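# Move six cart bottles into the fridge, close it

## Task

Move all six bottles from the cart into the refrigerator so each one stands upright, then close the refrigerator door completely. The task fails if a glass bottle drops any real distance, if the door is swung open or shut violently, or if the robot falls over or is left leaning. When finished, release everything and back the robot away.

## Robot and tools

ROBOT. TidyBot++ is a single-arm mobile base (0.54 m long, 0.50 m wide, 0.38 m tall) on four powered casters. It carries one seven-joint arm with a two-finger gripper. The shoulder sits 0.12 m ahead of the base centre and 0.68 m above the floor. Segment lengths are 0.42 m (upper arm), 0.31 m (forearm) and 0.31 m (wrist to hand point). The arm begins folded, with the hand pointing down. There are two cameras: base_camera, fixed on the base, and wrist_camera, which looks along the hand. Something may occasionally nudge a loose object.

FRAMES. The base frame has its origin on the floor below the base centre, with x forward, y left and z up, in metres. The odometry frame is the base frame as it was when the scene began. hand_pose is reported in the base frame as x, y, z, qw, qx, qy, qz. The point is midway between the finger pads; the hand's z axis runs out along the fingers, and the fingers close along its y axis.

TOOL move. One action per call, which may combine any of these:
- base: a single object holding any of translate_m (forward +, -2 to 2 m), strafe_m (left +, -2 to 2 m) and rotate_rad (counter-clockwise seen from above +, -6.3 to 6.3 rad). These are offsets from where the base last reported itself, measured along its axes at the start of the command. They are not poses.
- joints: absolute joint targets by name, each one a number. joint_1_rad (any angle; + is clockwise from above, the opposite of heading). joint_2_rad (±2.249; 0 is upright, + leans forward). joint_3_rad (any angle). joint_4_rad (elbow, ±2.579). joint_5_rad (any angle). joint_6_rad (wrist, ±2.099). joint_7_rad (any angle; 1.57 with the hand down opens the fingers left and right). gripper_pos runs from 0 (open, about 85 mm gap) to 1 (closed). Joints that can take any angle go the shorter way round, so send steps smaller than half a turn.
- target: one list of seven numbers [x, y, z, qw, qx, qy, qz]. It is an absolute hand pose in the base frame, in metres, and the controller solves the joints. The only thing joints may also contain alongside it is gripper_pos.
- speeds: lower caps for this action only. translate_m and strafe_m take 0.05 to 0.5 m/s (put a combined drive's speed under just one of them), rotate_rad takes 0.1 to 1.57 rad/s, and gripper_pos takes 0.234 to 0.993 per second.
- cameras: a list naming base_camera, wrist_camera or all. [] returns no images.
- blocking: true (the default) waits for everything to come to rest. false returns after about 0.5 s while the motion carries on.
Any unknown key makes the call invalid, and an out-of-range value gets it refused. A base move is cut off after 14 s, and no action runs longer than 15 s.

OTHER TOOLS. wait(seconds 0 to 10, cameras) issues no commands and reports the state; wait(0) shows how a non-blocking move is doing. stop(cameras) brakes every running motion. zoom_image(camera, region [x0, y0, x1, y1] in pixels, at most 504 by 504) enlarges part of the newest image. read_manual returns licence texts only. finished_scene(scene = the current scene number) ends the scene and cannot be undone, so the goal must already hold with the robot gone.

RESULTS. base_status, joint_status and hand_status report done, moving, off_target, not_followed, contact_stop, time_out, torque_fault or limit_stop_at_motor_heat. move shows done or the worst of these. A contact_stop or time_out that you did not command, or a refused call, cancels your later move, wait and finished_scene calls in that reply. joint command not followed or pose unreachable means the arm's targets were held back, and cause: gives the reason. Other lines: joint_positions; hand_pose; hand_target (where the hand would be with every joint at its target); base_odometry (wheel-counted, so it drifts and counts slip); heading in rad; base_tilt in degrees; motor_effort in % (bracketed value is the peak); on_its_own; ARM HIT; MOTOR HOT; OVER-TEMPERATURE FAULT; pictures (the order of the images).

ACCURACY. The hand usually stops within about 3 cm of a target, and hand_status is done only within 10 mm and 2 degrees. To correct, add (wanted position minus hand_pose) to the last target. To hold still, send hand_target back, not hand_pose. A load makes the arm sag, so never command a loaded joint to the angle it currently reads. A joint may stop short by up to its tolerance. When a held bottle lands on a shelf, hand_pose stops dropping, so watch motor_effort and the cameras. With the hand pointing down it can rise to about 0.94 m, and only close to the base. Poses that are low, forward and near the base can drive the arm into the base, and no check prevents that.

GRIPPER. Gap in mm is roughly 85 x (1 - gripper_pos). When stopped by an object the fingers squeeze at about 100 to 130 N and lock there. off_target with a mid value means something is held; done at 1 means the grip is empty. A slow gripper speed squeezes more gently.

CAUTIONS. Lower bottles before opening the fingers; never release them in the air or while they move. Swing the door slowly and with small steps. The arm does not avoid obstacles and keeps pushing when blocked. If the arm snags something high while the base is moving, or reaches far or swings sideways while stretched out, the robot can tip; back away to right it. Hard hits can cause a torque fault that freezes the arm for 10 s. Holding loads with the arm stretched out heats the motors. Finish with the gripper open and the base moved clear.

Each tool is called after "Emit:" as name([rows], argument=value, ...), one row to a line, values as JSON.

## Session

Emit:
move()

Scene clock: 0.00 s.
base_odometry: x=+0.000 y=+0.000 heading=+0.000
base_tilt: forward=-0.2 right=+0.1
base_status: not commanded
joint_positions: joint_1_rad=-0.023 joint_2_rad=-0.348 joint_3_rad=+3.122 joint_4_rad=-2.536 joint_5_rad=-0.012 joint_6_rad=-0.848 joint_7_rad=+1.609 gripper_pos=+0.000
joint_status: not commanded
motor_effort: joint_1_rad=+0 joint_2_rad=-2 joint_3_rad=+1 joint_4_rad=+12 joint_5_rad=+1 joint_6_rad=+1 joint_7_rad=+0
hand_pose: x=+0.2644 y=+0.0094 z=+0.5859 quat_wxyz=(-0.001, +0.998, +0.036, +0.053) (m; base frame)
hand_target: x=+0.2646 y=+0.0094 z=+0.5860 quat_wxyz=(-0.001, +0.998, +0.036, +0.053) (m; base frame)
hand_status: not commanded
pictures: base_camera, wrist_camera

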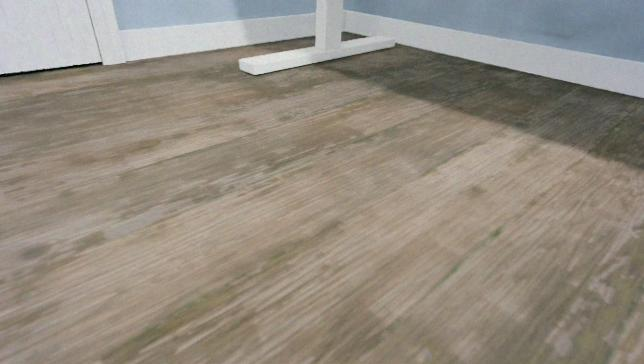

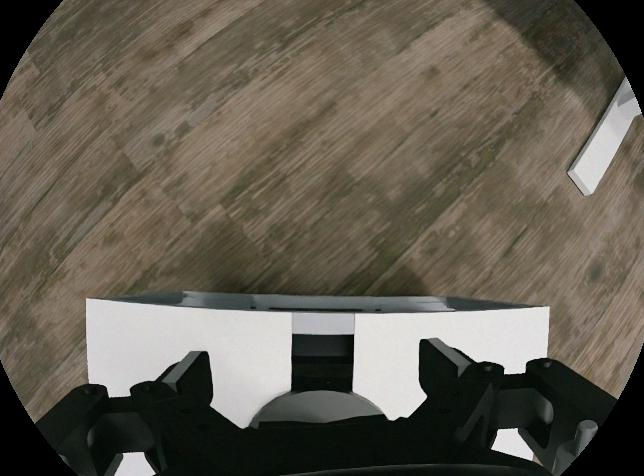

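Emit:
move(joints={"joint_6_rad": 0.45}, base={"rotate_rad": 0.9})

Emit:
move(base={"rotate_rad": 1.1})

Emit:
move(base={"rotate_rad": 1.1})

Emit:
move(base={"rotate_rad": 1.1})

Emit:
move(base={"rotate_rad": 1.1})

Scene clock: 8.87 s.
move: done
base_odometry: x=+0.000 y=+0.000 heading=+0.899
base_tilt: forward=-0.2 right=+0.1
base_status: done
joint_positions: joint_1_rad=-0.023 joint_2_rad=-0.348 joint_3_rad=+3.122 joint_4_rad=-2.536 joint_5_rad=-0.012 joint_6_rad=+0.402 joint_7_rad=+1.609 gripper_pos=+0.000
joint_status: all done
motor_effort: joint_1_rad=+0(1) joint_2_rad=-6(7) joint_3_rad=+1(2) joint_4_rad=+16(16) joint_5_rad=+1(2) joint_6_rad=+9(9) joint_7_rad=+0(1)
hand_pose: x=+0.5354 y=+0.0180 z=+0.8290 quat_wxyz=(+0.000, +0.778, +0.027, +0.627) (m; base frame)
hand_target: x=+0.5384 y=+0.0180 z=+0.8439 quat_wxyz=(+0.000, +0.763, +0.027, +0.646) (m; base frame)
hand_status: not commanded
pictures: base_camera, wrist_camera
camera_calibration:
wrist_camera: T_world_to_cam=[[-0.0126415, -0.999843, -0.012408, 0.0340007], [-0.210381, 0.0147908, -0.977507, 0.982635], [0.977538, -0.00974677, -0.210535, -0.211711], [0, 0, 0, 1]] pos_world=[0.414113, 0.0173979, 0.916382]

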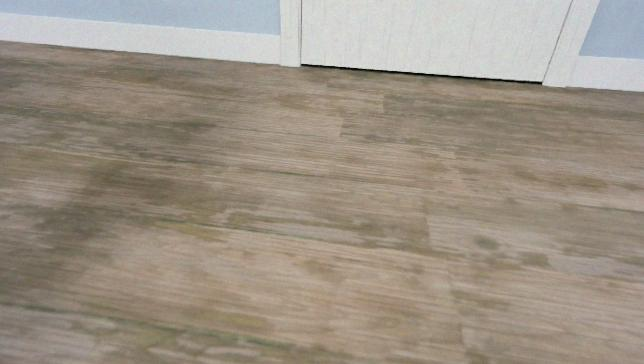

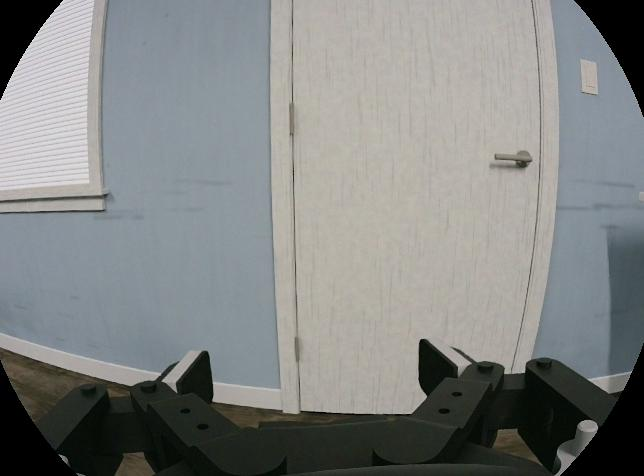

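Scene clock: 10.83 s.
move: done
base_odometry: x=+0.000 y=+0.000 heading=+1.998
base_tilt: forward=-0.2 right=+0.1
base_status: done
joint_positions: joint_1_rad=-0.023 joint_2_rad=-0.348 joint_3_rad=+3.122 joint_4_rad=-2.536 joint_5_rad=-0.012 joint_6_rad=+0.402 joint_7_rad=+1.609 gripper_pos=+0.000
joint_status: not commanded
motor_effort: joint_1_rad=+0(1) joint_2_rad=-6(7) joint_3_rad=+1(2) joint_4_rad=+16(16) joint_5_rad=+1(2) joint_6_rad=+9(10) joint_7_rad=+1(1)
hand_pose: x=+0.5354 y=+0.0181 z=+0.8291 quat_wxyz=(+0.000, +0.778, +0.027, +0.627) (m; base frame)
hand_target: x=+0.5384 y=+0.0180 z=+0.8439 quat_wxyz=(+0.000, +0.763, +0.027, +0.646) (m; base frame)
hand_status: not commanded
pictures: base_camera, wrist_camera
camera_calibration:
wrist_camera: T_world_to_cam=[[-0.01239, -0.999847, -0.0123321, 0.0339216], [-0.210086, 0.0146607, -0.977573, 0.982623], [0.977604, -0.00952135, -0.210235, -0.211992], [0, 0, 0, 1]] pos_world=[0.414099, 0.017492, 0.916436]

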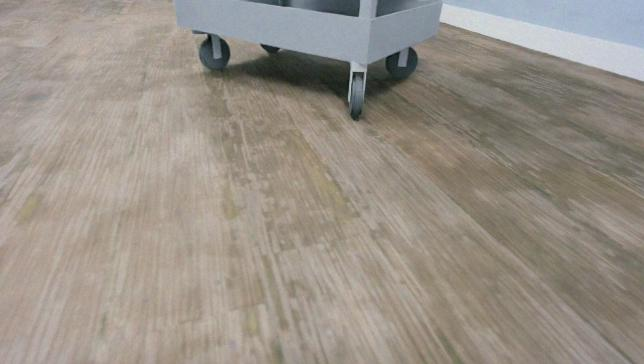

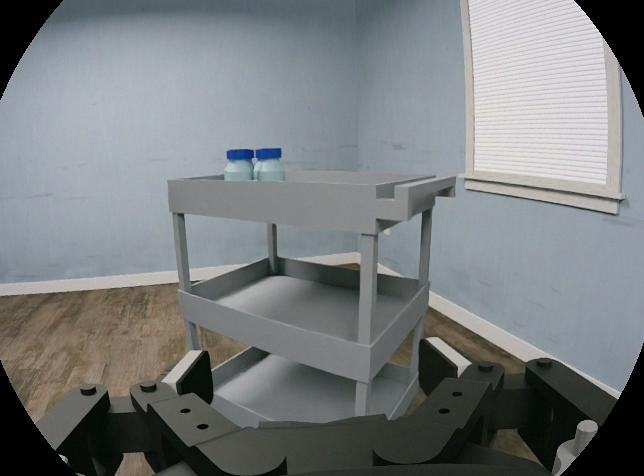

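Scene clock: 12.80 s.
move: done
base_odometry: x=+0.000 y=+0.000 heading=+3.097
base_tilt: forward=-0.2 right=+0.1
base_status: done
joint_positions: joint_1_rad=-0.023 joint_2_rad=-0.348 joint_3_rad=+3.122 joint_4_rad=-2.536 joint_5_rad=-0.012 joint_6_rad=+0.402 joint_7_rad=+1.609 gripper_pos=+0.000
joint_status: not commanded
motor_effort: joint_1_rad=+0(1) joint_2_rad=-5(7) joint_3_rad=+1(2) joint_4_rad=+16(16) joint_5_rad=+1(2) joint_6_rad=+9(10) joint_7_rad=+0(1)
hand_pose: x=+0.5355 y=+0.0182 z=+0.8292 quat_wxyz=(+0.000, +0.778, +0.028, +0.627) (m; base frame)
hand_target: x=+0.5384 y=+0.0180 z=+0.8439 quat_wxyz=(+0.000, +0.763, +0.027, +0.646) (m; base frame)
hand_status: not commanded
pictures: base_camera, wrist_camera
camera_calibration:
wrist_camera: T_world_to_cam=[[-0.0121673, -0.999851, -0.0122605, 0.0338478], [-0.209909, 0.0145422, -0.977613, 0.982615], [0.977645, -0.00932131, -0.210054, -0.21216], [0, 0, 0, 1]] pos_world=[0.414088, 0.0175757, 0.916467]

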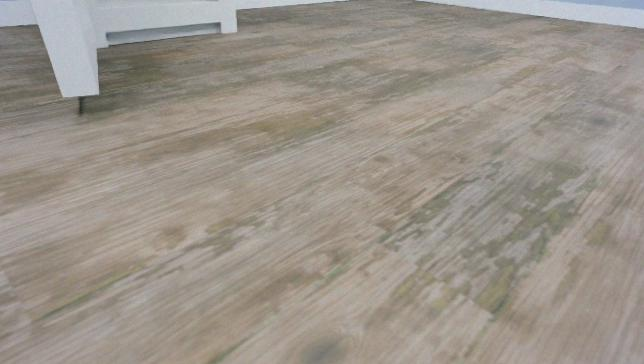

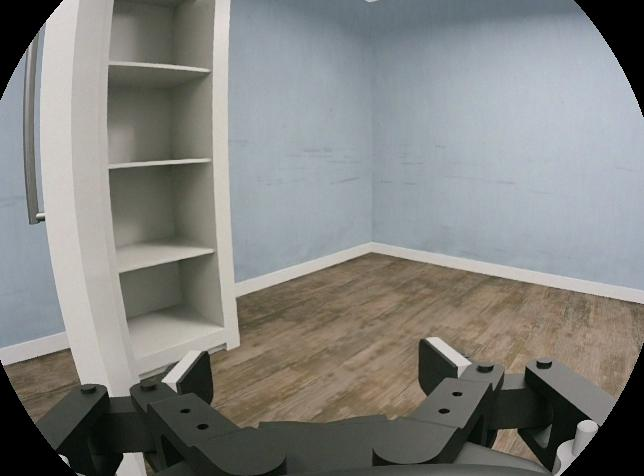

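Scene clock: 14.77 s.
move: done
base_odometry: x=+0.000 y=+0.000 heading=-2.087
base_tilt: forward=-0.2 right=+0.1
base_status: done
joint_positions: joint_1_rad=-0.023 joint_2_rad=-0.348 joint_3_rad=+3.121 joint_4_rad=-2.536 joint_5_rad=-0.012 joint_6_rad=+0.402 joint_7_rad=+1.609 gripper_pos=+0.000
joint_status: not commanded
motor_effort: joint_1_rad=+0(1) joint_2_rad=-6(7) joint_3_rad=+1(2) joint_4_rad=+16(16) joint_5_rad=+0(2) joint_6_rad=+9(10) joint_7_rad=+1(1)
hand_pose: x=+0.5355 y=+0.0183 z=+0.8292 quat_wxyz=(+0.000, +0.778, +0.028, +0.627) (m; base frame)
hand_target: x=+0.5384 y=+0.0180 z=+0.8439 quat_wxyz=(+0.000, +0.763, +0.027, +0.646) (m; base frame)
hand_status: not commanded
pictures: base_camera, wrist_camera
camera_calibration:
wrist_camera: T_world_to_cam=[[-0.0119446, -0.999854, -0.0121889, 0.033774], [-0.209732, 0.0144238, -0.977653, 0.982608], [0.977686, -0.00912123, -0.209873, -0.212328], [0, 0, 0, 1]] pos_world=[0.414078, 0.0176595, 0.916499]

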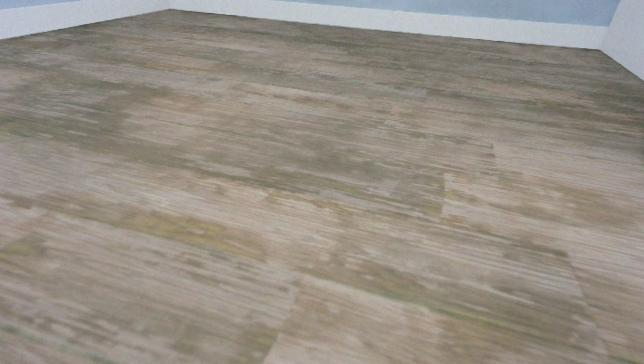

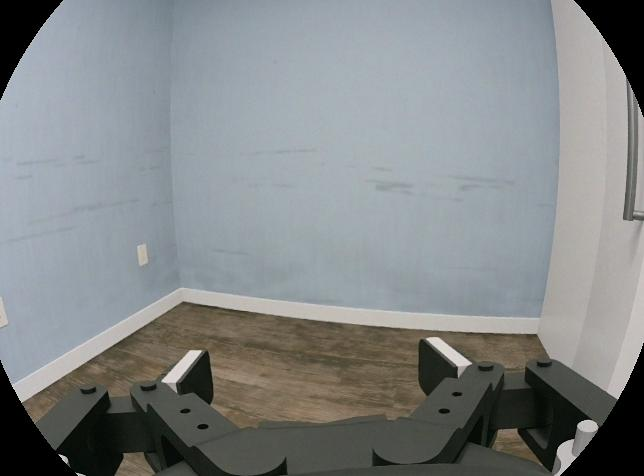

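Scene clock: 16.73 s.
move: done
base_odometry: x=+0.000 y=+0.000 heading=-0.989
base_tilt: forward=-0.2 right=+0.1
base_status: done
joint_positions: joint_1_rad=-0.023 joint_2_rad=-0.348 joint_3_rad=+3.121 joint_4_rad=-2.536 joint_5_rad=-0.012 joint_6_rad=+0.403 joint_7_rad=+1.609 gripper_pos=+0.000
joint_status: not commanded
motor_effort: joint_1_rad=+0(1) joint_2_rad=-5(7) joint_3_rad=+1(2) joint_4_rad=+16(16) joint_5_rad=+0(2) joint_6_rad=+9(10) joint_7_rad=+0(1)
hand_pose: x=+0.5355 y=+0.0184 z=+0.8293 quat_wxyz=(+0.000, +0.778, +0.028, +0.627) (m; base frame)
hand_target: x=+0.5384 y=+0.0180 z=+0.8439 quat_wxyz=(+0.000, +0.763, +0.027, +0.646) (m; base frame)
hand_status: not commanded
pictures: base_camera, wrist_camera
camera_calibration:
wrist_camera: T_world_to_cam=[[-0.01175, -0.999857, -0.0121245, 0.0337079], [-0.209614, 0.0143188, -0.977679, 0.982603], [0.977714, -0.00894631, -0.209752, -0.21244], [0, 0, 0, 1]] pos_world=[0.414069, 0.0177328, 0.91652]

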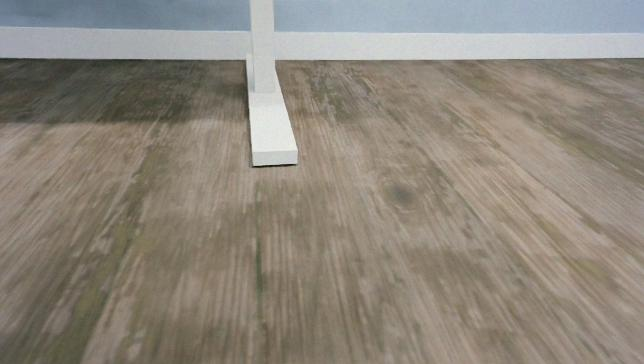

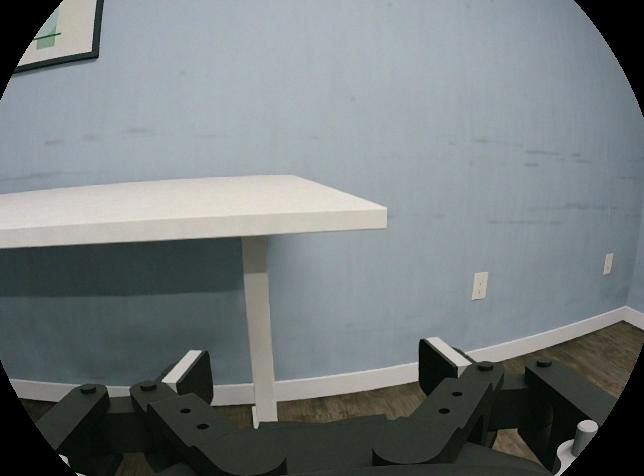

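Emit:
move(base={"rotate_rad": -1.75})

Emit:
move(base={"rotate_rad": -1.4})

Scene clock: 23.53 s.
move: done
base_odometry: x=+0.000 y=+0.000 heading=-2.737
base_tilt: forward=-0.2 right=+0.1
base_status: done
joint_positions: joint_1_rad=-0.023 joint_2_rad=-0.348 joint_3_rad=+3.121 joint_4_rad=-2.536 joint_5_rad=-0.012 joint_6_rad=+0.403 joint_7_rad=+1.609 gripper_pos=+0.000
joint_status: not commanded
motor_effort: joint_1_rad=+0(1) joint_2_rad=-6(7) joint_3_rad=+1(2) joint_4_rad=+16(16) joint_5_rad=+0(2) joint_6_rad=+9(10) joint_7_rad=+0(1)
hand_pose: x=+0.5355 y=+0.0186 z=+0.8293 quat_wxyz=(+0.000, +0.778, +0.028, +0.628) (m; base frame)
hand_target: x=+0.5384 y=+0.0180 z=+0.8439 quat_wxyz=(+0.000, +0.763, +0.027, +0.646) (m; base frame)
hand_status: not commanded
pictures: base_camera, wrist_camera
camera_calibration:
wrist_camera: T_world_to_cam=[[-0.0114051, -0.999862, -0.0120786, 0.0336382], [-0.20932, 0.0141991, -0.977744, 0.982591], [0.977781, -0.00862296, -0.209453, -0.212721], [0, 0, 0, 1]] pos_world=[0.414054, 0.0178474, 0.916574]

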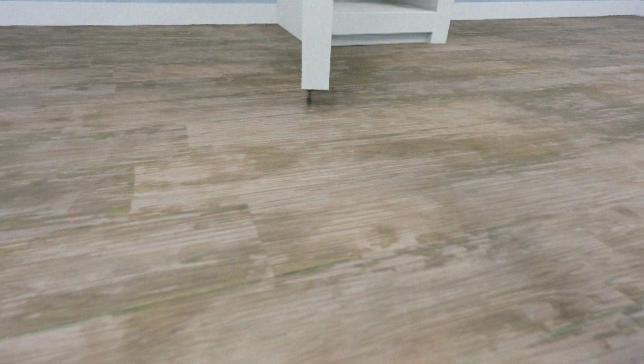

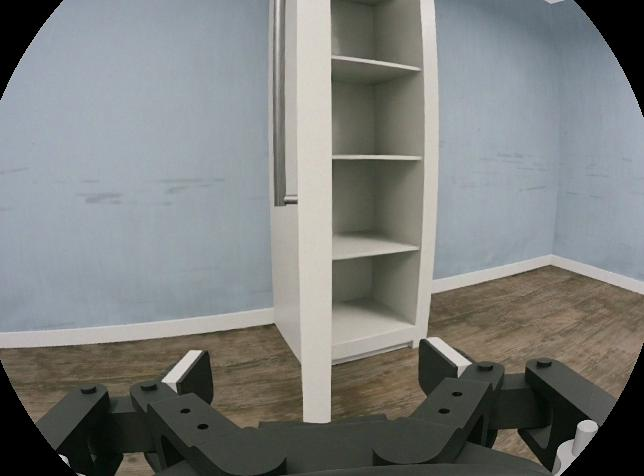

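Scene clock: 25.73 s.
move: done
base_odometry: x=+0.000 y=+0.000 heading=+2.147
base_tilt: forward=-0.2 right=+0.1
base_status: done
joint_positions: joint_1_rad=-0.023 joint_2_rad=-0.348 joint_3_rad=+3.121 joint_4_rad=-2.536 joint_5_rad=-0.012 joint_6_rad=+0.403 joint_7_rad=+1.609 gripper_pos=+0.000
joint_status: not commanded
motor_effort: joint_1_rad=+0(1) joint_2_rad=-6(7) joint_3_rad=+1(2) joint_4_rad=+16(16) joint_5_rad=+2(2) joint_6_rad=+9(10) joint_7_rad=+0(1)
hand_pose: x=+0.5355 y=+0.0185 z=+0.8294 quat_wxyz=(+0.000, +0.778, +0.028, +0.628) (m; base frame)
hand_target: x=+0.5384 y=+0.0180 z=+0.8439 quat_wxyz=(+0.000, +0.763, +0.027, +0.646) (m; base frame)
hand_status: not commanded
pictures: base_camera, wrist_camera
camera_calibration:
wrist_camera: T_world_to_cam=[[-0.011515, -0.99986, -0.0121215, 0.0336812], [-0.20926, 0.0142635, -0.977756, 0.982589], [0.977792, -0.0087223, -0.209395, -0.212778], [0, 0, 0, 1]] pos_world=[0.414056, 0.0178054, 0.916586]

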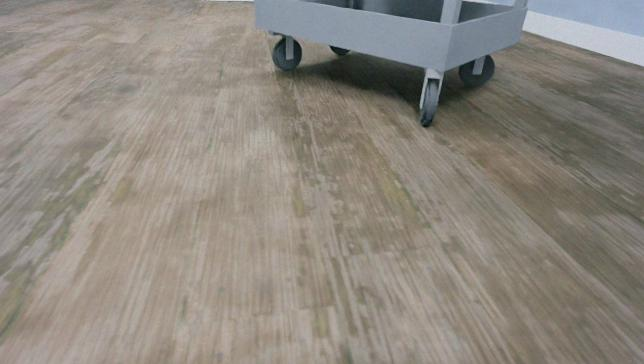

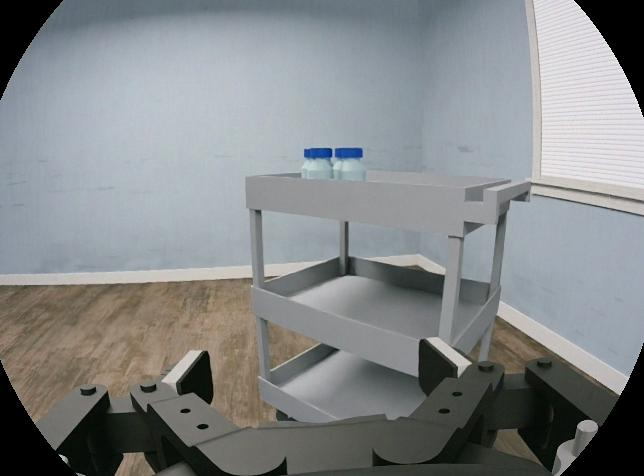

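Emit:
zoom_image(camera="wrist_camera", region=[230, 120, 400, 240])

Emit:
move(joints={"joint_2_rad": 0.3, "joint_6_rad": 0.0, "joint_4_rad": -2.0})

Scaled by 2.965.

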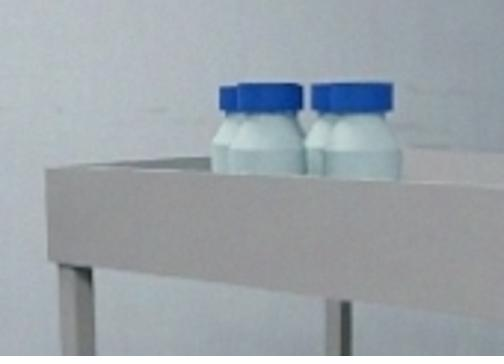

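Scene clock: 41.43 s.
move: done
base_odometry: x=+0.000 y=+0.000 heading=+2.147
base_tilt: forward=-0.2 right=+0.1
base_status: not commanded
joint_positions: joint_1_rad=-0.023 joint_2_rad=+0.277 joint_3_rad=+3.121 joint_4_rad=-2.043 joint_5_rad=-0.012 joint_6_rad=+0.051 joint_7_rad=+1.609 gripper_pos=+0.000
joint_status: all done
motor_effort: joint_1_rad=+0(1) joint_2_rad=-24(26) joint_3_rad=+1(1) joint_4_rad=+14(17) joint_5_rad=+1(2) joint_6_rad=+7(10) joint_7_rad=+1(1)
hand_pose: x=+0.7017 y=+0.0260 z=+0.6720 quat_wxyz=(-0.006, +0.906, +0.030, +0.422) (m; base frame)
hand_target: x=+0.7091 y=+0.0258 z=+0.6670 quat_wxyz=(-0.006, +0.912, +0.030, +0.408) (m; base frame)
hand_status: not commanded
pictures: base_camera, wrist_camera
camera_calibration:
wrist_camera: T_world_to_cam=[[-0.0113324, -0.999936, -0.000721238, 0.0334244], [-0.641224, 0.00782055, -0.767314, 1.0253], [0.76727, -0.00823306, -0.641271, 0.0297593], [0, 0, 0, 1]] pos_world=[0.634993, 0.0256488, 0.805836]

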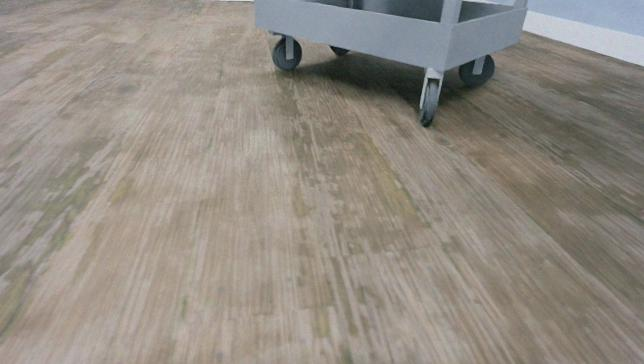

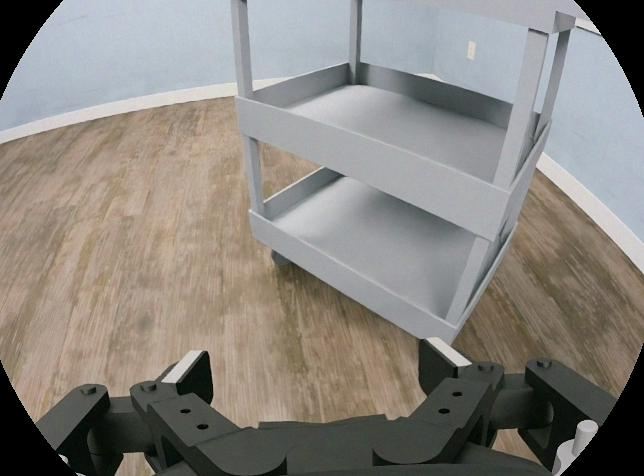

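Emit:
move(joints={"joint_2_rad": -0.1, "joint_4_rad": -1.2, "joint_6_rad": -1.1})

Scene clock: 47.60 s.
move: done
base_odometry: x=+0.000 y=+0.000 heading=+2.147
base_tilt: forward=-0.2 right=+0.1
base_status: not commanded
joint_positions: joint_1_rad=-0.023 joint_2_rad=-0.092 joint_3_rad=+3.121 joint_4_rad=-1.243 joint_5_rad=-0.012 joint_6_rad=-1.048 joint_7_rad=+1.609 gripper_pos=+0.000
joint_status: all done
motor_effort: joint_1_rad=+0(1) joint_2_rad=-14(27) joint_3_rad=+1(1) joint_4_rad=+16(18) joint_5_rad=+0(2) joint_6_rad=+8(9) joint_7_rad=+1(1)
hand_pose: x=+0.6184 y=+0.0268 z=+1.0461 quat_wxyz=(-0.006, +0.890, +0.036, +0.454) (m; base frame)
hand_target: x=+0.6080 y=+0.0259 z=+1.0599 quat_wxyz=(-0.006, +0.890, +0.036, +0.454) (m; base frame)
hand_status: not commanded
pictures: base_camera, wrist_camera
camera_calibration:
wrist_camera: T_world_to_cam=[[0.00121321, -0.999998, 0.00133207, 0.0236021], [-0.58515, -0.00179011, -0.810923, 1.27007], [0.810924, 0.000204359, -0.585151, 0.247631], [0, 0, 0, 1]] pos_world=[0.542341, 0.025825, 1.1748]

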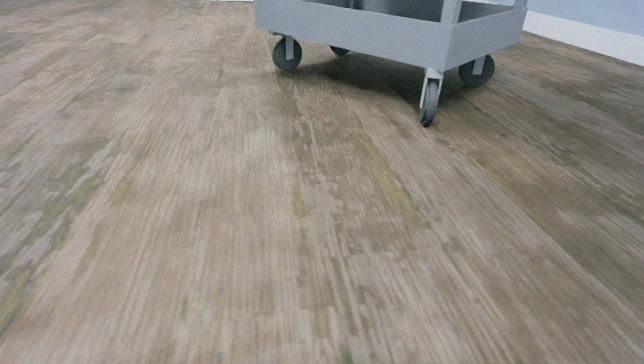

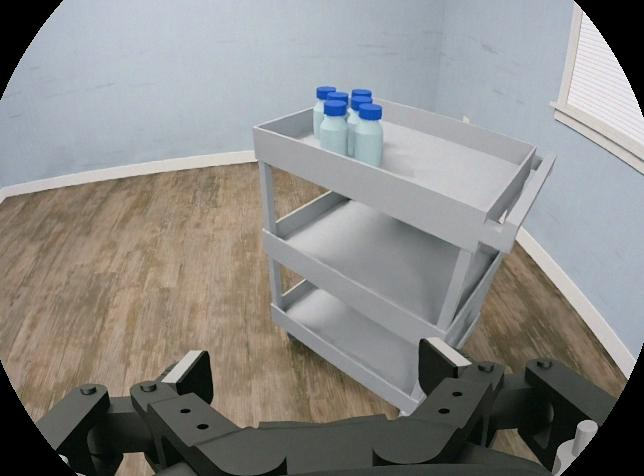

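Emit:
zoom_image(camera="wrist_camera", region=[240, 70, 440, 200])

Scaled by 2.520.

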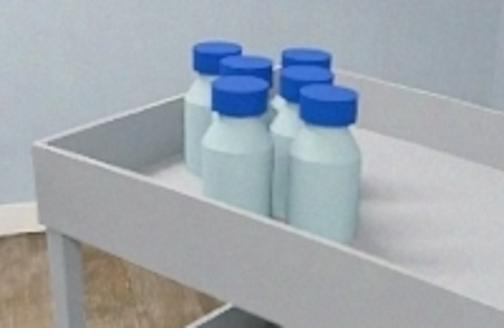

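Emit:
move(base={"translate_m": 0.792, "strafe_m": 0.797, "rotate_rad": 1.764}, joints={"joint_2_rad": -0.3, "joint_4_rad": -1.9, "joint_6_rad": -0.3})

Scene clock: 176.03 s.
move: done
base_odometry: x=-1.100 y=+0.230 heading=-2.372
base_tilt: forward=-0.2 right=+0.1
base_status: done
joint_positions: joint_1_rad=-0.021 joint_2_rad=-0.288 joint_3_rad=+3.126 joint_4_rad=-1.872 joint_5_rad=-0.012 joint_6_rad=-0.348 joint_7_rad=+1.609 gripper_pos=+0.000
joint_status: all done
motor_effort: joint_1_rad=+0(3) joint_2_rad=-11(16) joint_3_rad=+1(3) joint_4_rad=+18(19) joint_5_rad=+1(2) joint_6_rad=+9(9) joint_7_rad=+0(1)
hand_pose: x=+0.6044 y=+0.0212 z=+0.9714 quat_wxyz=(-0.002, +0.822, +0.028, +0.569) (m; base frame)
hand_target: x=+0.6027 y=+0.0241 z=+0.9739 quat_wxyz=(-0.003, +0.813, +0.030, +0.582) (m; base frame)
hand_status: not commanded
pictures: base_camera, wrist_camera
camera_calibration:
wrist_camera: T_world_to_cam=[[-0.0121577, -0.999878, -0.00980824, 0.0370855], [-0.349779, 0.0134419, -0.936736, 1.18094], [0.936754, -0.00795789, -0.349899, -0.0890917], [0, 0, 0, 1]] pos_world=[0.496976, 0.0204979, 1.07542]

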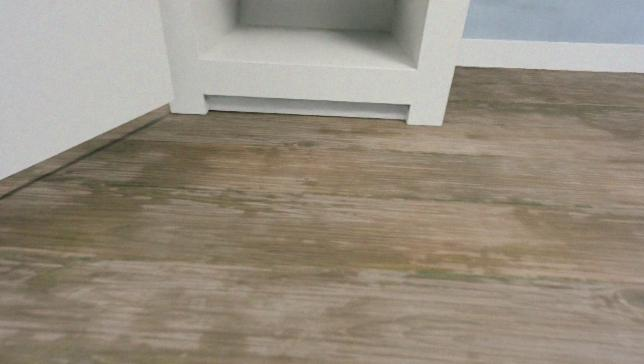

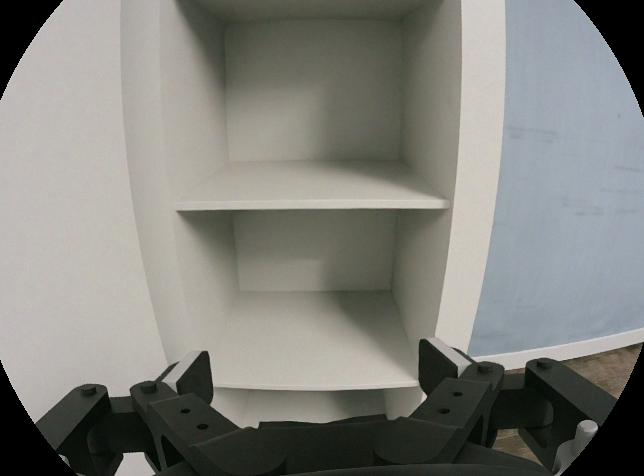

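Emit:
move(base={"translate_m": -0.2, "strafe_m": -0.02, "rotate_rad": -2.611}, joints={"joint_1_rad": 0, "joint_2_rad": -0.35, "joint_4_rad": -1.7, "joint_6_rad": -0.5, "joint_3_rad": 3.1416, "joint_5_rad": 0, "joint_7_rad": 1.571})

Scene clock: 227.30 s.
move: done
base_odometry: x=-0.970 y=+0.383 heading=+1.302
base_tilt: forward=-0.2 right=+0.1
base_status: done
joint_positions: joint_1_rad=-0.009 joint_2_rad=-0.353 joint_3_rad=+3.137 joint_4_rad=-1.741 joint_5_rad=-0.012 joint_6_rad=-0.450 joint_7_rad=+1.609 gripper_pos=+0.000
joint_status: all done
motor_effort: joint_1_rad=+0(2) joint_2_rad=-7(14) joint_3_rad=+1(4) joint_4_rad=+18(19) joint_5_rad=+0(2) joint_6_rad=+9(10) joint_7_rad=+0(1)
hand_pose: x=+0.5827 y=+0.0097 z=+1.0516 quat_wxyz=(+0.003, +0.795, +0.018, +0.607) (m; base frame)
hand_target: x=+0.5807 y=+0.0014 z=+1.0601 quat_wxyz=(+0.000, +0.799, +0.000, +0.602) (m; base frame)
hand_status: not commanded
pictures: base_camera, wrist_camera
camera_calibration:
wrist_camera: T_world_to_cam=[[-0.0318906, -0.999347, -0.016991, 0.0450666], [-0.260977, 0.0247356, -0.965028, 1.2265], [0.964818, -0.0263411, -0.261595, -0.149898], [0, 0, 0, 1]] pos_world=[0.466149, 0.0107505, 1.14516]

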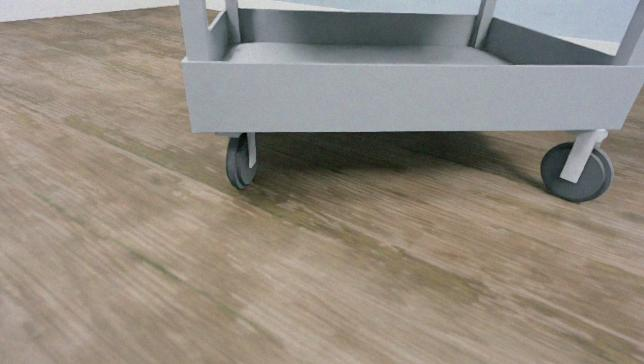

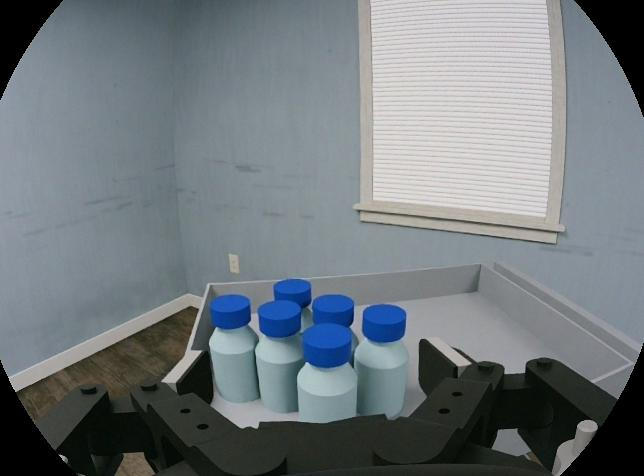

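Emit:
move(base={"strafe_m": -0.013, "translate_m": 0.08}, joints={"joint_1_rad": 0, "joint_2_rad": -0.146, "joint_4_rad": -2.363, "joint_6_rad": 0.646, "joint_3_rad": 3.1416, "joint_5_rad": 0, "joint_7_rad": 1.571})

Scene clock: 272.17 s.
move: done
base_odometry: x=-0.936 y=+0.457 heading=+1.300
base_tilt: forward=-0.2 right=+0.1
base_status: done
joint_positions: joint_1_rad=-0.009 joint_2_rad=-0.167 joint_3_rad=+3.137 joint_4_rad=-2.336 joint_5_rad=-0.012 joint_6_rad=+0.594 joint_7_rad=+1.609 gripper_pos=+0.000
joint_status: all done
motor_effort: joint_1_rad=+0(1) joint_2_rad=-11(14) joint_3_rad=+1(2) joint_4_rad=+16(19) joint_5_rad=+1(2) joint_6_rad=+9(10) joint_7_rad=+0(2)
hand_pose: x=+0.6200 y=+0.0062 z=+0.9187 quat_wxyz=(+0.008, +0.708, +0.013, +0.706) (m; base frame)
hand_target: x=+0.6201 y=+0.0014 z=+0.9087 quat_wxyz=(+0.000, +0.707, +0.000, +0.707) (m; base frame)
hand_status: not commanded
pictures: base_camera, wrist_camera
camera_calibration:
wrist_camera: T_world_to_cam=[[-0.0368959, -0.998925, -0.0280461, 0.0538484], [-0.000062129, 0.0280675, -0.999606, 0.978062], [0.999319, -0.0368796, -0.00109764, -0.481387], [0, 0, 0, 1]] pos_world=[0.483107, 0.00858547, 0.978659]

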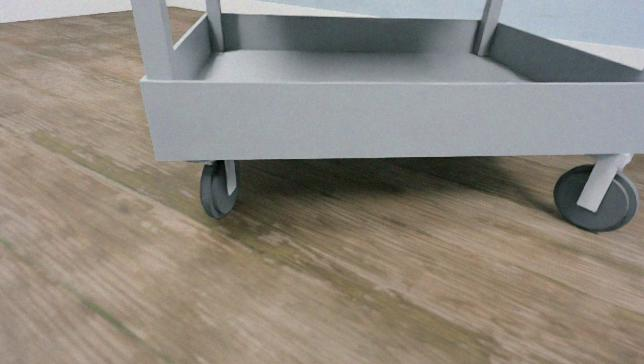

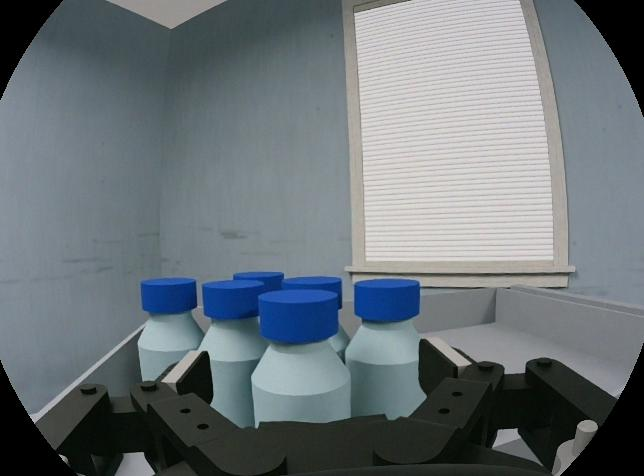

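Emit:
move(base={"strafe_m": 0.0085, "translate_m": 0.10}, speeds={"translate_m": 0.2})

Scene clock: 298.33 s.
move: done
base_odometry: x=-0.917 y=+0.556 heading=+1.300
base_tilt: forward=-0.2 right=+0.1
base_status: done
joint_positions: joint_1_rad=-0.009 joint_2_rad=-0.156 joint_3_rad=+3.137 joint_4_rad=-2.338 joint_5_rad=-0.012 joint_6_rad=+0.599 joint_7_rad=+1.609 gripper_pos=+0.000
joint_status: not commanded
motor_effort: joint_1_rad=+1(1) joint_2_rad=-12(14) joint_3_rad=+1(1) joint_4_rad=+16(17) joint_5_rad=+1(2) joint_6_rad=+9(10) joint_7_rad=+0(1)
hand_pose: x=+0.6222 y=+0.0063 z=+0.9134 quat_wxyz=(+0.008, +0.711, +0.013, +0.703) (m; base frame)
hand_target: x=+0.6201 y=+0.0014 z=+0.9087 quat_wxyz=(+0.000, +0.707, +0.000, +0.707) (m; base frame)
hand_status: not commanded
pictures: base_camera, wrist_camera
camera_calibration:
wrist_camera: T_world_to_cam=[[-0.0371737, -0.998927, -0.0276353, 0.0535816], [-0.00850772, 0.0279698, -0.999573, 0.978011], [0.999273, -0.0369227, -0.00953832, -0.475799], [0, 0, 0, 1]] pos_world=[0.485766, 0.0086015, 0.974535]

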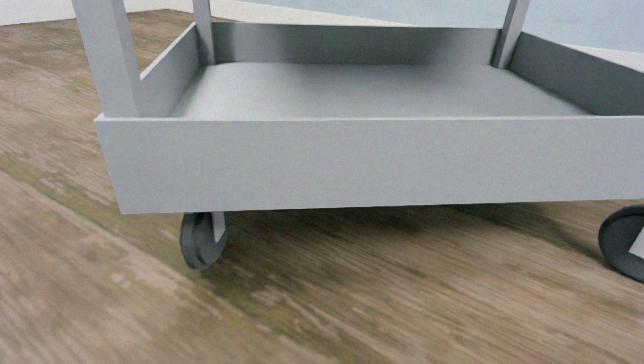

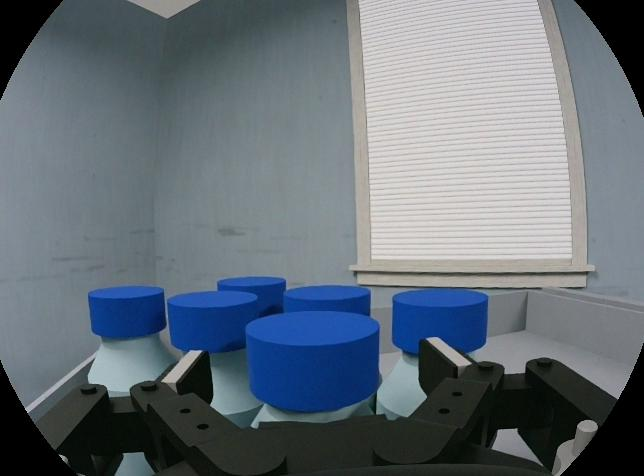

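Emit:
move(base={"translate_m": 0.02}, speeds={"translate_m": 0.1})

Emit:
move(joints={"gripper_pos": 0.5}, speeds={"gripper_pos": 0.234})

Scene clock: 304.73 s.
move: done
base_odometry: x=-0.912 y=+0.576 heading=+1.300
base_tilt: forward=-0.2 right=+0.1
base_status: done
joint_positions: joint_1_rad=-0.009 joint_2_rad=-0.149 joint_3_rad=+3.137 joint_4_rad=-2.340 joint_5_rad=-0.012 joint_6_rad=+0.600 joint_7_rad=+1.609 gripper_pos=+0.000
joint_status: not commanded
motor_effort: joint_1_rad=+0(1) joint_2_rad=-12(14) joint_3_rad=+1(2) joint_4_rad=+16(16) joint_5_rad=+0(2) joint_6_rad=+9(10) joint_7_rad=+1(1)
hand_pose: x=+0.6236 y=+0.0063 z=+0.9088 quat_wxyz=(+0.008, +0.714, +0.013, +0.700) (m; base frame)
hand_target: x=+0.6201 y=+0.0014 z=+0.9087 quat_wxyz=(+0.000, +0.707, +0.000, +0.707) (m; base frame)
hand_status: not commanded
pictures: base_camera, wrist_camera
camera_calibration:
wrist_camera: T_world_to_cam=[[-0.0374204, -0.998929, -0.0272203, 0.0532928], [-0.0172374, 0.0278806, -0.999463, 0.978728], [0.999151, -0.036931, -0.0182622, -0.469277], [0, 0, 0, 1]] pos_world=[0.487743, 0.00861729, 0.971082]

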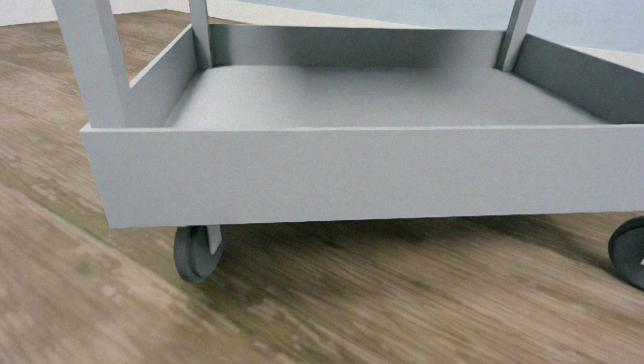

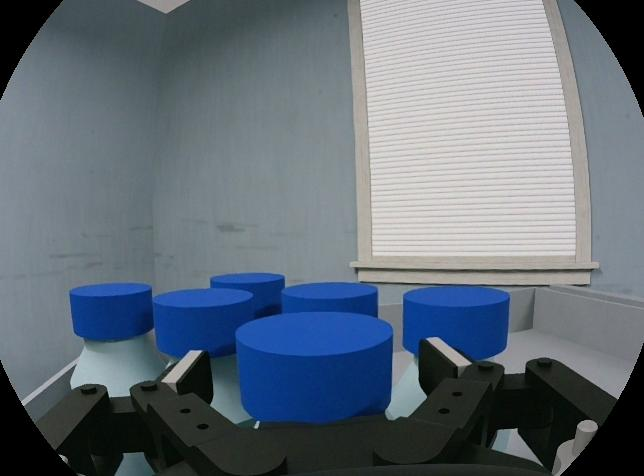

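Scene clock: 307.20 s.
move: off_target
base_odometry: x=-0.912 y=+0.576 heading=+1.300
base_tilt: forward=-0.2 right=+0.1
base_status: not commanded
joint_positions: joint_1_rad=-0.009 joint_2_rad=-0.149 joint_3_rad=+3.137 joint_4_rad=-2.340 joint_5_rad=-0.012 joint_6_rad=+0.600 joint_7_rad=+1.609 gripper_pos=+0.420
joint_status: gripper_pos off_target (ended at +0.420, target +0.500)
motor_effort: joint_1_rad=+0(1) joint_2_rad=-12(13) joint_3_rad=+1(1) joint_4_rad=+16(16) joint_5_rad=+1(2) joint_6_rad=+9(10) joint_7_rad=+0(1)
hand_pose: x=+0.6236 y=+0.0063 z=+0.9088 quat_wxyz=(+0.008, +0.714, +0.013, +0.700) (m; base frame)
hand_target: x=+0.6201 y=+0.0014 z=+0.9087 quat_wxyz=(+0.000, +0.707, +0.000, +0.707) (m; base frame)
hand_status: not commanded
pictures: base_camera, wrist_camera
camera_calibration:
wrist_camera: T_world_to_cam=[[-0.0374204, -0.998929, -0.0272203, 0.0532928], [-0.0172374, 0.0278806, -0.999463, 0.978728], [0.999151, -0.036931, -0.0182622, -0.469277], [0, 0, 0, 1]] pos_world=[0.487743, 0.00861729, 0.971082]

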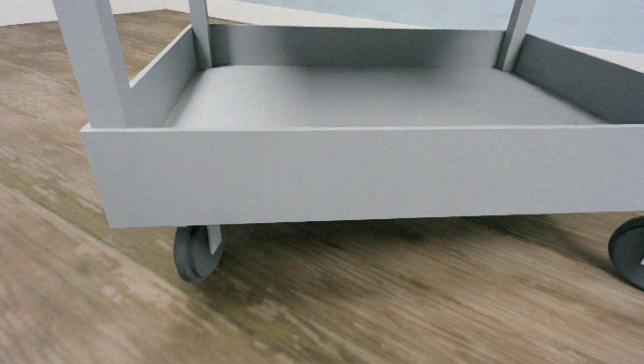

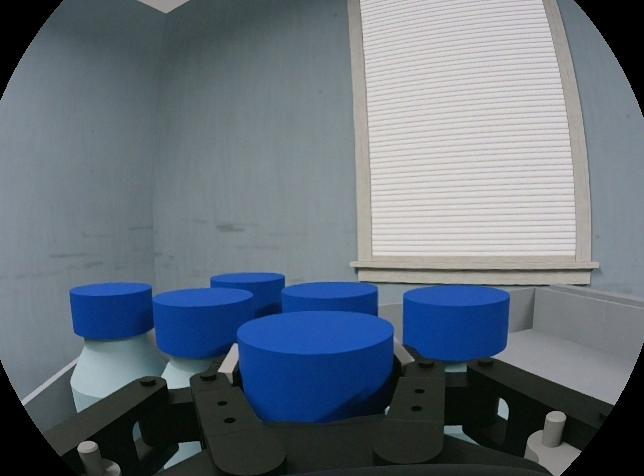

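Emit:
move(joints={"gripper_pos": 0.45}, cameras=[])

Emit:
move(joints={"joint_1_rad": 0, "joint_2_rad": -0.35, "joint_4_rad": -1.976, "joint_6_rad": 0.055, "joint_3_rad": 3.1416, "joint_5_rad": 0})

Scene clock: 317.20 s.
move: off_target
base_odometry: x=-0.912 y=+0.576 heading=+1.300
base_tilt: forward=-0.2 right=+0.1
base_status: not commanded
joint_positions: joint_1_rad=-0.009 joint_2_rad=-0.149 joint_3_rad=+3.137 joint_4_rad=-2.340 joint_5_rad=-0.012 joint_6_rad=+0.600 joint_7_rad=+1.609 gripper_pos=+0.420
joint_status: gripper_pos off_target (ended at +0.420, target +0.450)
motor_effort: joint_1_rad=+0(0) joint_2_rad=-12(12) joint_3_rad=+0(1) joint_4_rad=+16(16) joint_5_rad=+1(2) joint_6_rad=+9(10) joint_7_rad=+1(1)
hand_pose: x=+0.6236 y=+0.0063 z=+0.9088 quat_wxyz=(+0.008, +0.714, +0.013, +0.700) (m; base frame)
hand_target: x=+0.6201 y=+0.0014 z=+0.9087 quat_wxyz=(+0.000, +0.707, +0.000, +0.707) (m; base frame)
hand_status: not commanded
pictures: none
No camera images: "cameras" was empty.

Scene clock: 319.07 s.
move: off_target
base_odometry: x=-0.912 y=+0.576 heading=+1.300
base_tilt: forward=-0.2 right=+0.1
base_status: not commanded
joint_positions: joint_1_rad=-0.009 joint_2_rad=-0.328 joint_3_rad=+3.137 joint_4_rad=-2.040 joint_5_rad=-0.012 joint_6_rad=+0.092 joint_7_rad=+1.609 gripper_pos=+0.420
joint_status: joint_4_rad off_target (ended at -2.040, target -1.976); the others done
motor_effort: joint_1_rad=+0(2) joint_2_rad=-12(17) joint_3_rad=+1(2) joint_4_rad=+21(22) joint_5_rad=+1(2) joint_6_rad=+12(15) joint_7_rad=+0(1)
hand_pose: x=+0.6056 y=+0.0080 z=+1.0200 quat_wxyz=(+0.005, +0.725, +0.015, +0.689) (m; base frame)
hand_target: x=+0.5999 y=+0.0013 z=+1.0597 quat_wxyz=(+0.000, +0.707, +0.000, +0.707) (m; base frame)
hand_status: not commanded
pictures: base_camera, wrist_camera
camera_calibration:
wrist_camera: T_world_to_cam=[[-0.0330154, -0.999085, -0.0271964, 0.0546639], [-0.0470362, 0.0287342, -0.99848, 1.10661], [0.998347, -0.031686, -0.0479418, -0.418472], [0, 0, 0, 1]] pos_world=[0.471636, 0.00955669, 1.08635]

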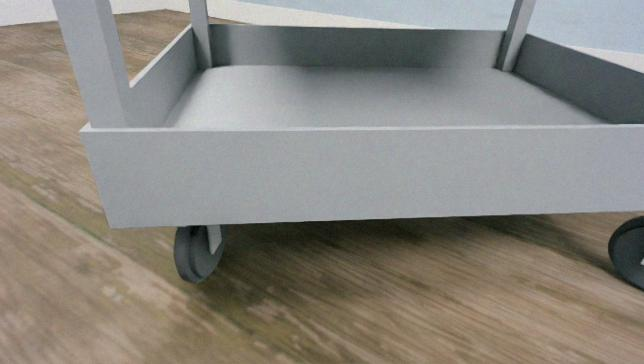

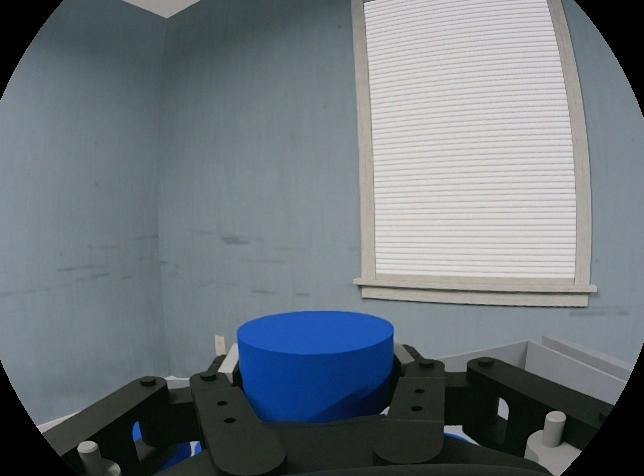

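Emit:
move(joints={"joint_2_rad": -0.346, "joint_4_rad": -1.8225, "joint_6_rad": -0.0535}, cameras=[])

Emit:
move(base={"translate_m": -0.3}, cameras=["wrist_camera"])

Emit:
move(base={"translate_m": -0.1, "strafe_m": 0.07, "rotate_rad": 2.611})

Scene clock: 353.67 s.
move: off_target
base_odometry: x=-0.912 y=+0.576 heading=+1.300
base_tilt: forward=-0.2 right=+0.1
base_status: not commanded
joint_positions: joint_1_rad=-0.009 joint_2_rad=-0.328 joint_3_rad=+3.137 joint_4_rad=-1.887 joint_5_rad=-0.012 joint_6_rad=-0.018 joint_7_rad=+1.609 gripper_pos=+0.420
joint_status: joint_4_rad off_target (ended at -1.887, target -1.823); the others done
motor_effort: joint_1_rad=+0(1) joint_2_rad=-12(14) joint_3_rad=+1(1) joint_4_rad=+22(23) joint_5_rad=+0(1) joint_6_rad=+13(14) joint_7_rad=+1(1)
hand_pose: x=+0.6091 y=+0.0085 z=+1.0816 quat_wxyz=(+0.005, +0.709, +0.015, +0.705) (m; base frame)
hand_target: x=+0.6003 y=+0.0013 z=+1.1199 quat_wxyz=(+0.000, +0.693, +0.000, +0.721) (m; base frame)
hand_status: not commanded
pictures: none
No camera images: "cameras" was empty.

Scene clock: 355.60 s.
move: done
base_odometry: x=-0.993 y=+0.286 heading=+1.300
base_tilt: forward=-0.2 right=+0.1
base_status: done
joint_positions: joint_1_rad=-0.008 joint_2_rad=-0.337 joint_3_rad=+3.138 joint_4_rad=-1.887 joint_5_rad=-0.012 joint_6_rad=-0.023 joint_7_rad=+1.609 gripper_pos=+0.420
joint_status: not commanded
motor_effort: joint_1_rad=+0(2) joint_2_rad=-12(16) joint_3_rad=+1(2) joint_4_rad=+22(22) joint_5_rad=+1(1) joint_6_rad=+13(14) joint_7_rad=+0(1)
hand_pose: x=+0.6054 y=+0.0077 z=+1.0849 quat_wxyz=(+0.006, +0.708, +0.014, +0.706) (m; base frame)
hand_target: x=+0.6003 y=+0.0013 z=+1.1199 quat_wxyz=(+0.000, +0.693, +0.000, +0.721) (m; base frame)
hand_status: not commanded
pictures: wrist_camera
camera_calibration:
wrist_camera: T_world_to_cam=[[-0.031712, -0.999056, -0.0296813, 0.058024], [0.00145904, 0.0296499, -0.999559, 1.14316], [0.999496, -0.0317413, 0.000517404, -0.468405], [0, 0, 0, 1]] pos_world=[0.468341, 0.00920695, 1.14462]

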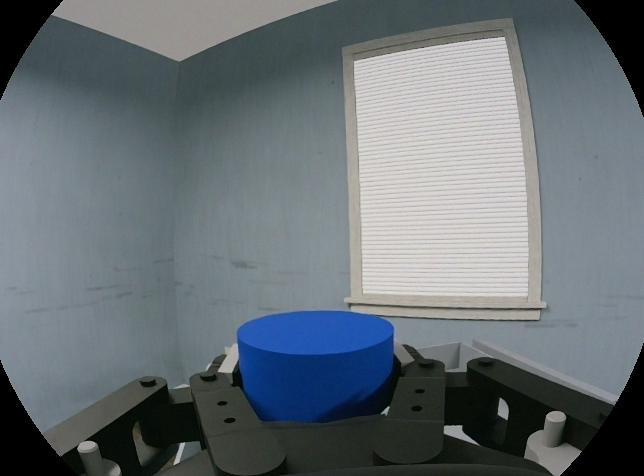

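Scene clock: 358.73 s.
move: done
base_odometry: x=-1.087 y=+0.209 heading=-2.373
base_tilt: forward=-0.2 right=+0.1
base_status: done
joint_positions: joint_1_rad=-0.001 joint_2_rad=-0.335 joint_3_rad=+3.142 joint_4_rad=-1.887 joint_5_rad=-0.012 joint_6_rad=-0.023 joint_7_rad=+1.609 gripper_pos=+0.420
joint_status: not commanded
motor_effort: joint_1_rad=+0(2) joint_2_rad=-12(15) joint_3_rad=+0(4) joint_4_rad=+21(23) joint_5_rad=+1(2) joint_6_rad=+13(13) joint_7_rad=+0(1)
hand_pose: x=+0.6063 y=+0.0014 z=+1.0837 quat_wxyz=(+0.009, +0.709, +0.010, +0.705) (m; base frame)
hand_target: x=+0.6003 y=+0.0013 z=+1.1199 quat_wxyz=(+0.000, +0.693, +0.000, +0.721) (m; base frame)
hand_status: not commanded
pictures: base_camera, wrist_camera
camera_calibration:
wrist_camera: T_world_to_cam=[[-0.0434034, -0.998577, -0.0309814, 0.0602951], [-0.000834372, 0.0310468, -0.999518, 1.14356], [0.999057, -0.0433566, -0.00218072, -0.46629], [0, 0, 0, 1]] pos_world=[0.469421, 0.00448877, 1.14385]

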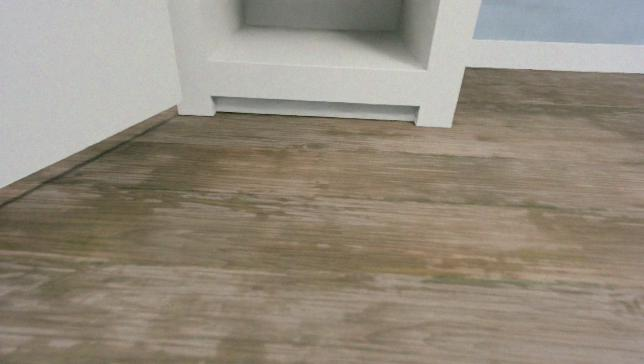

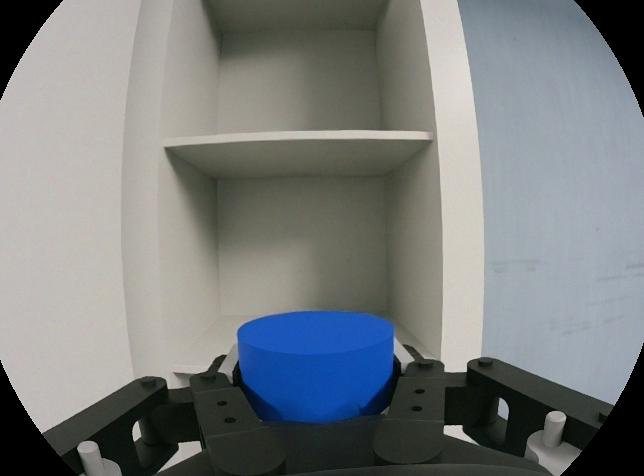

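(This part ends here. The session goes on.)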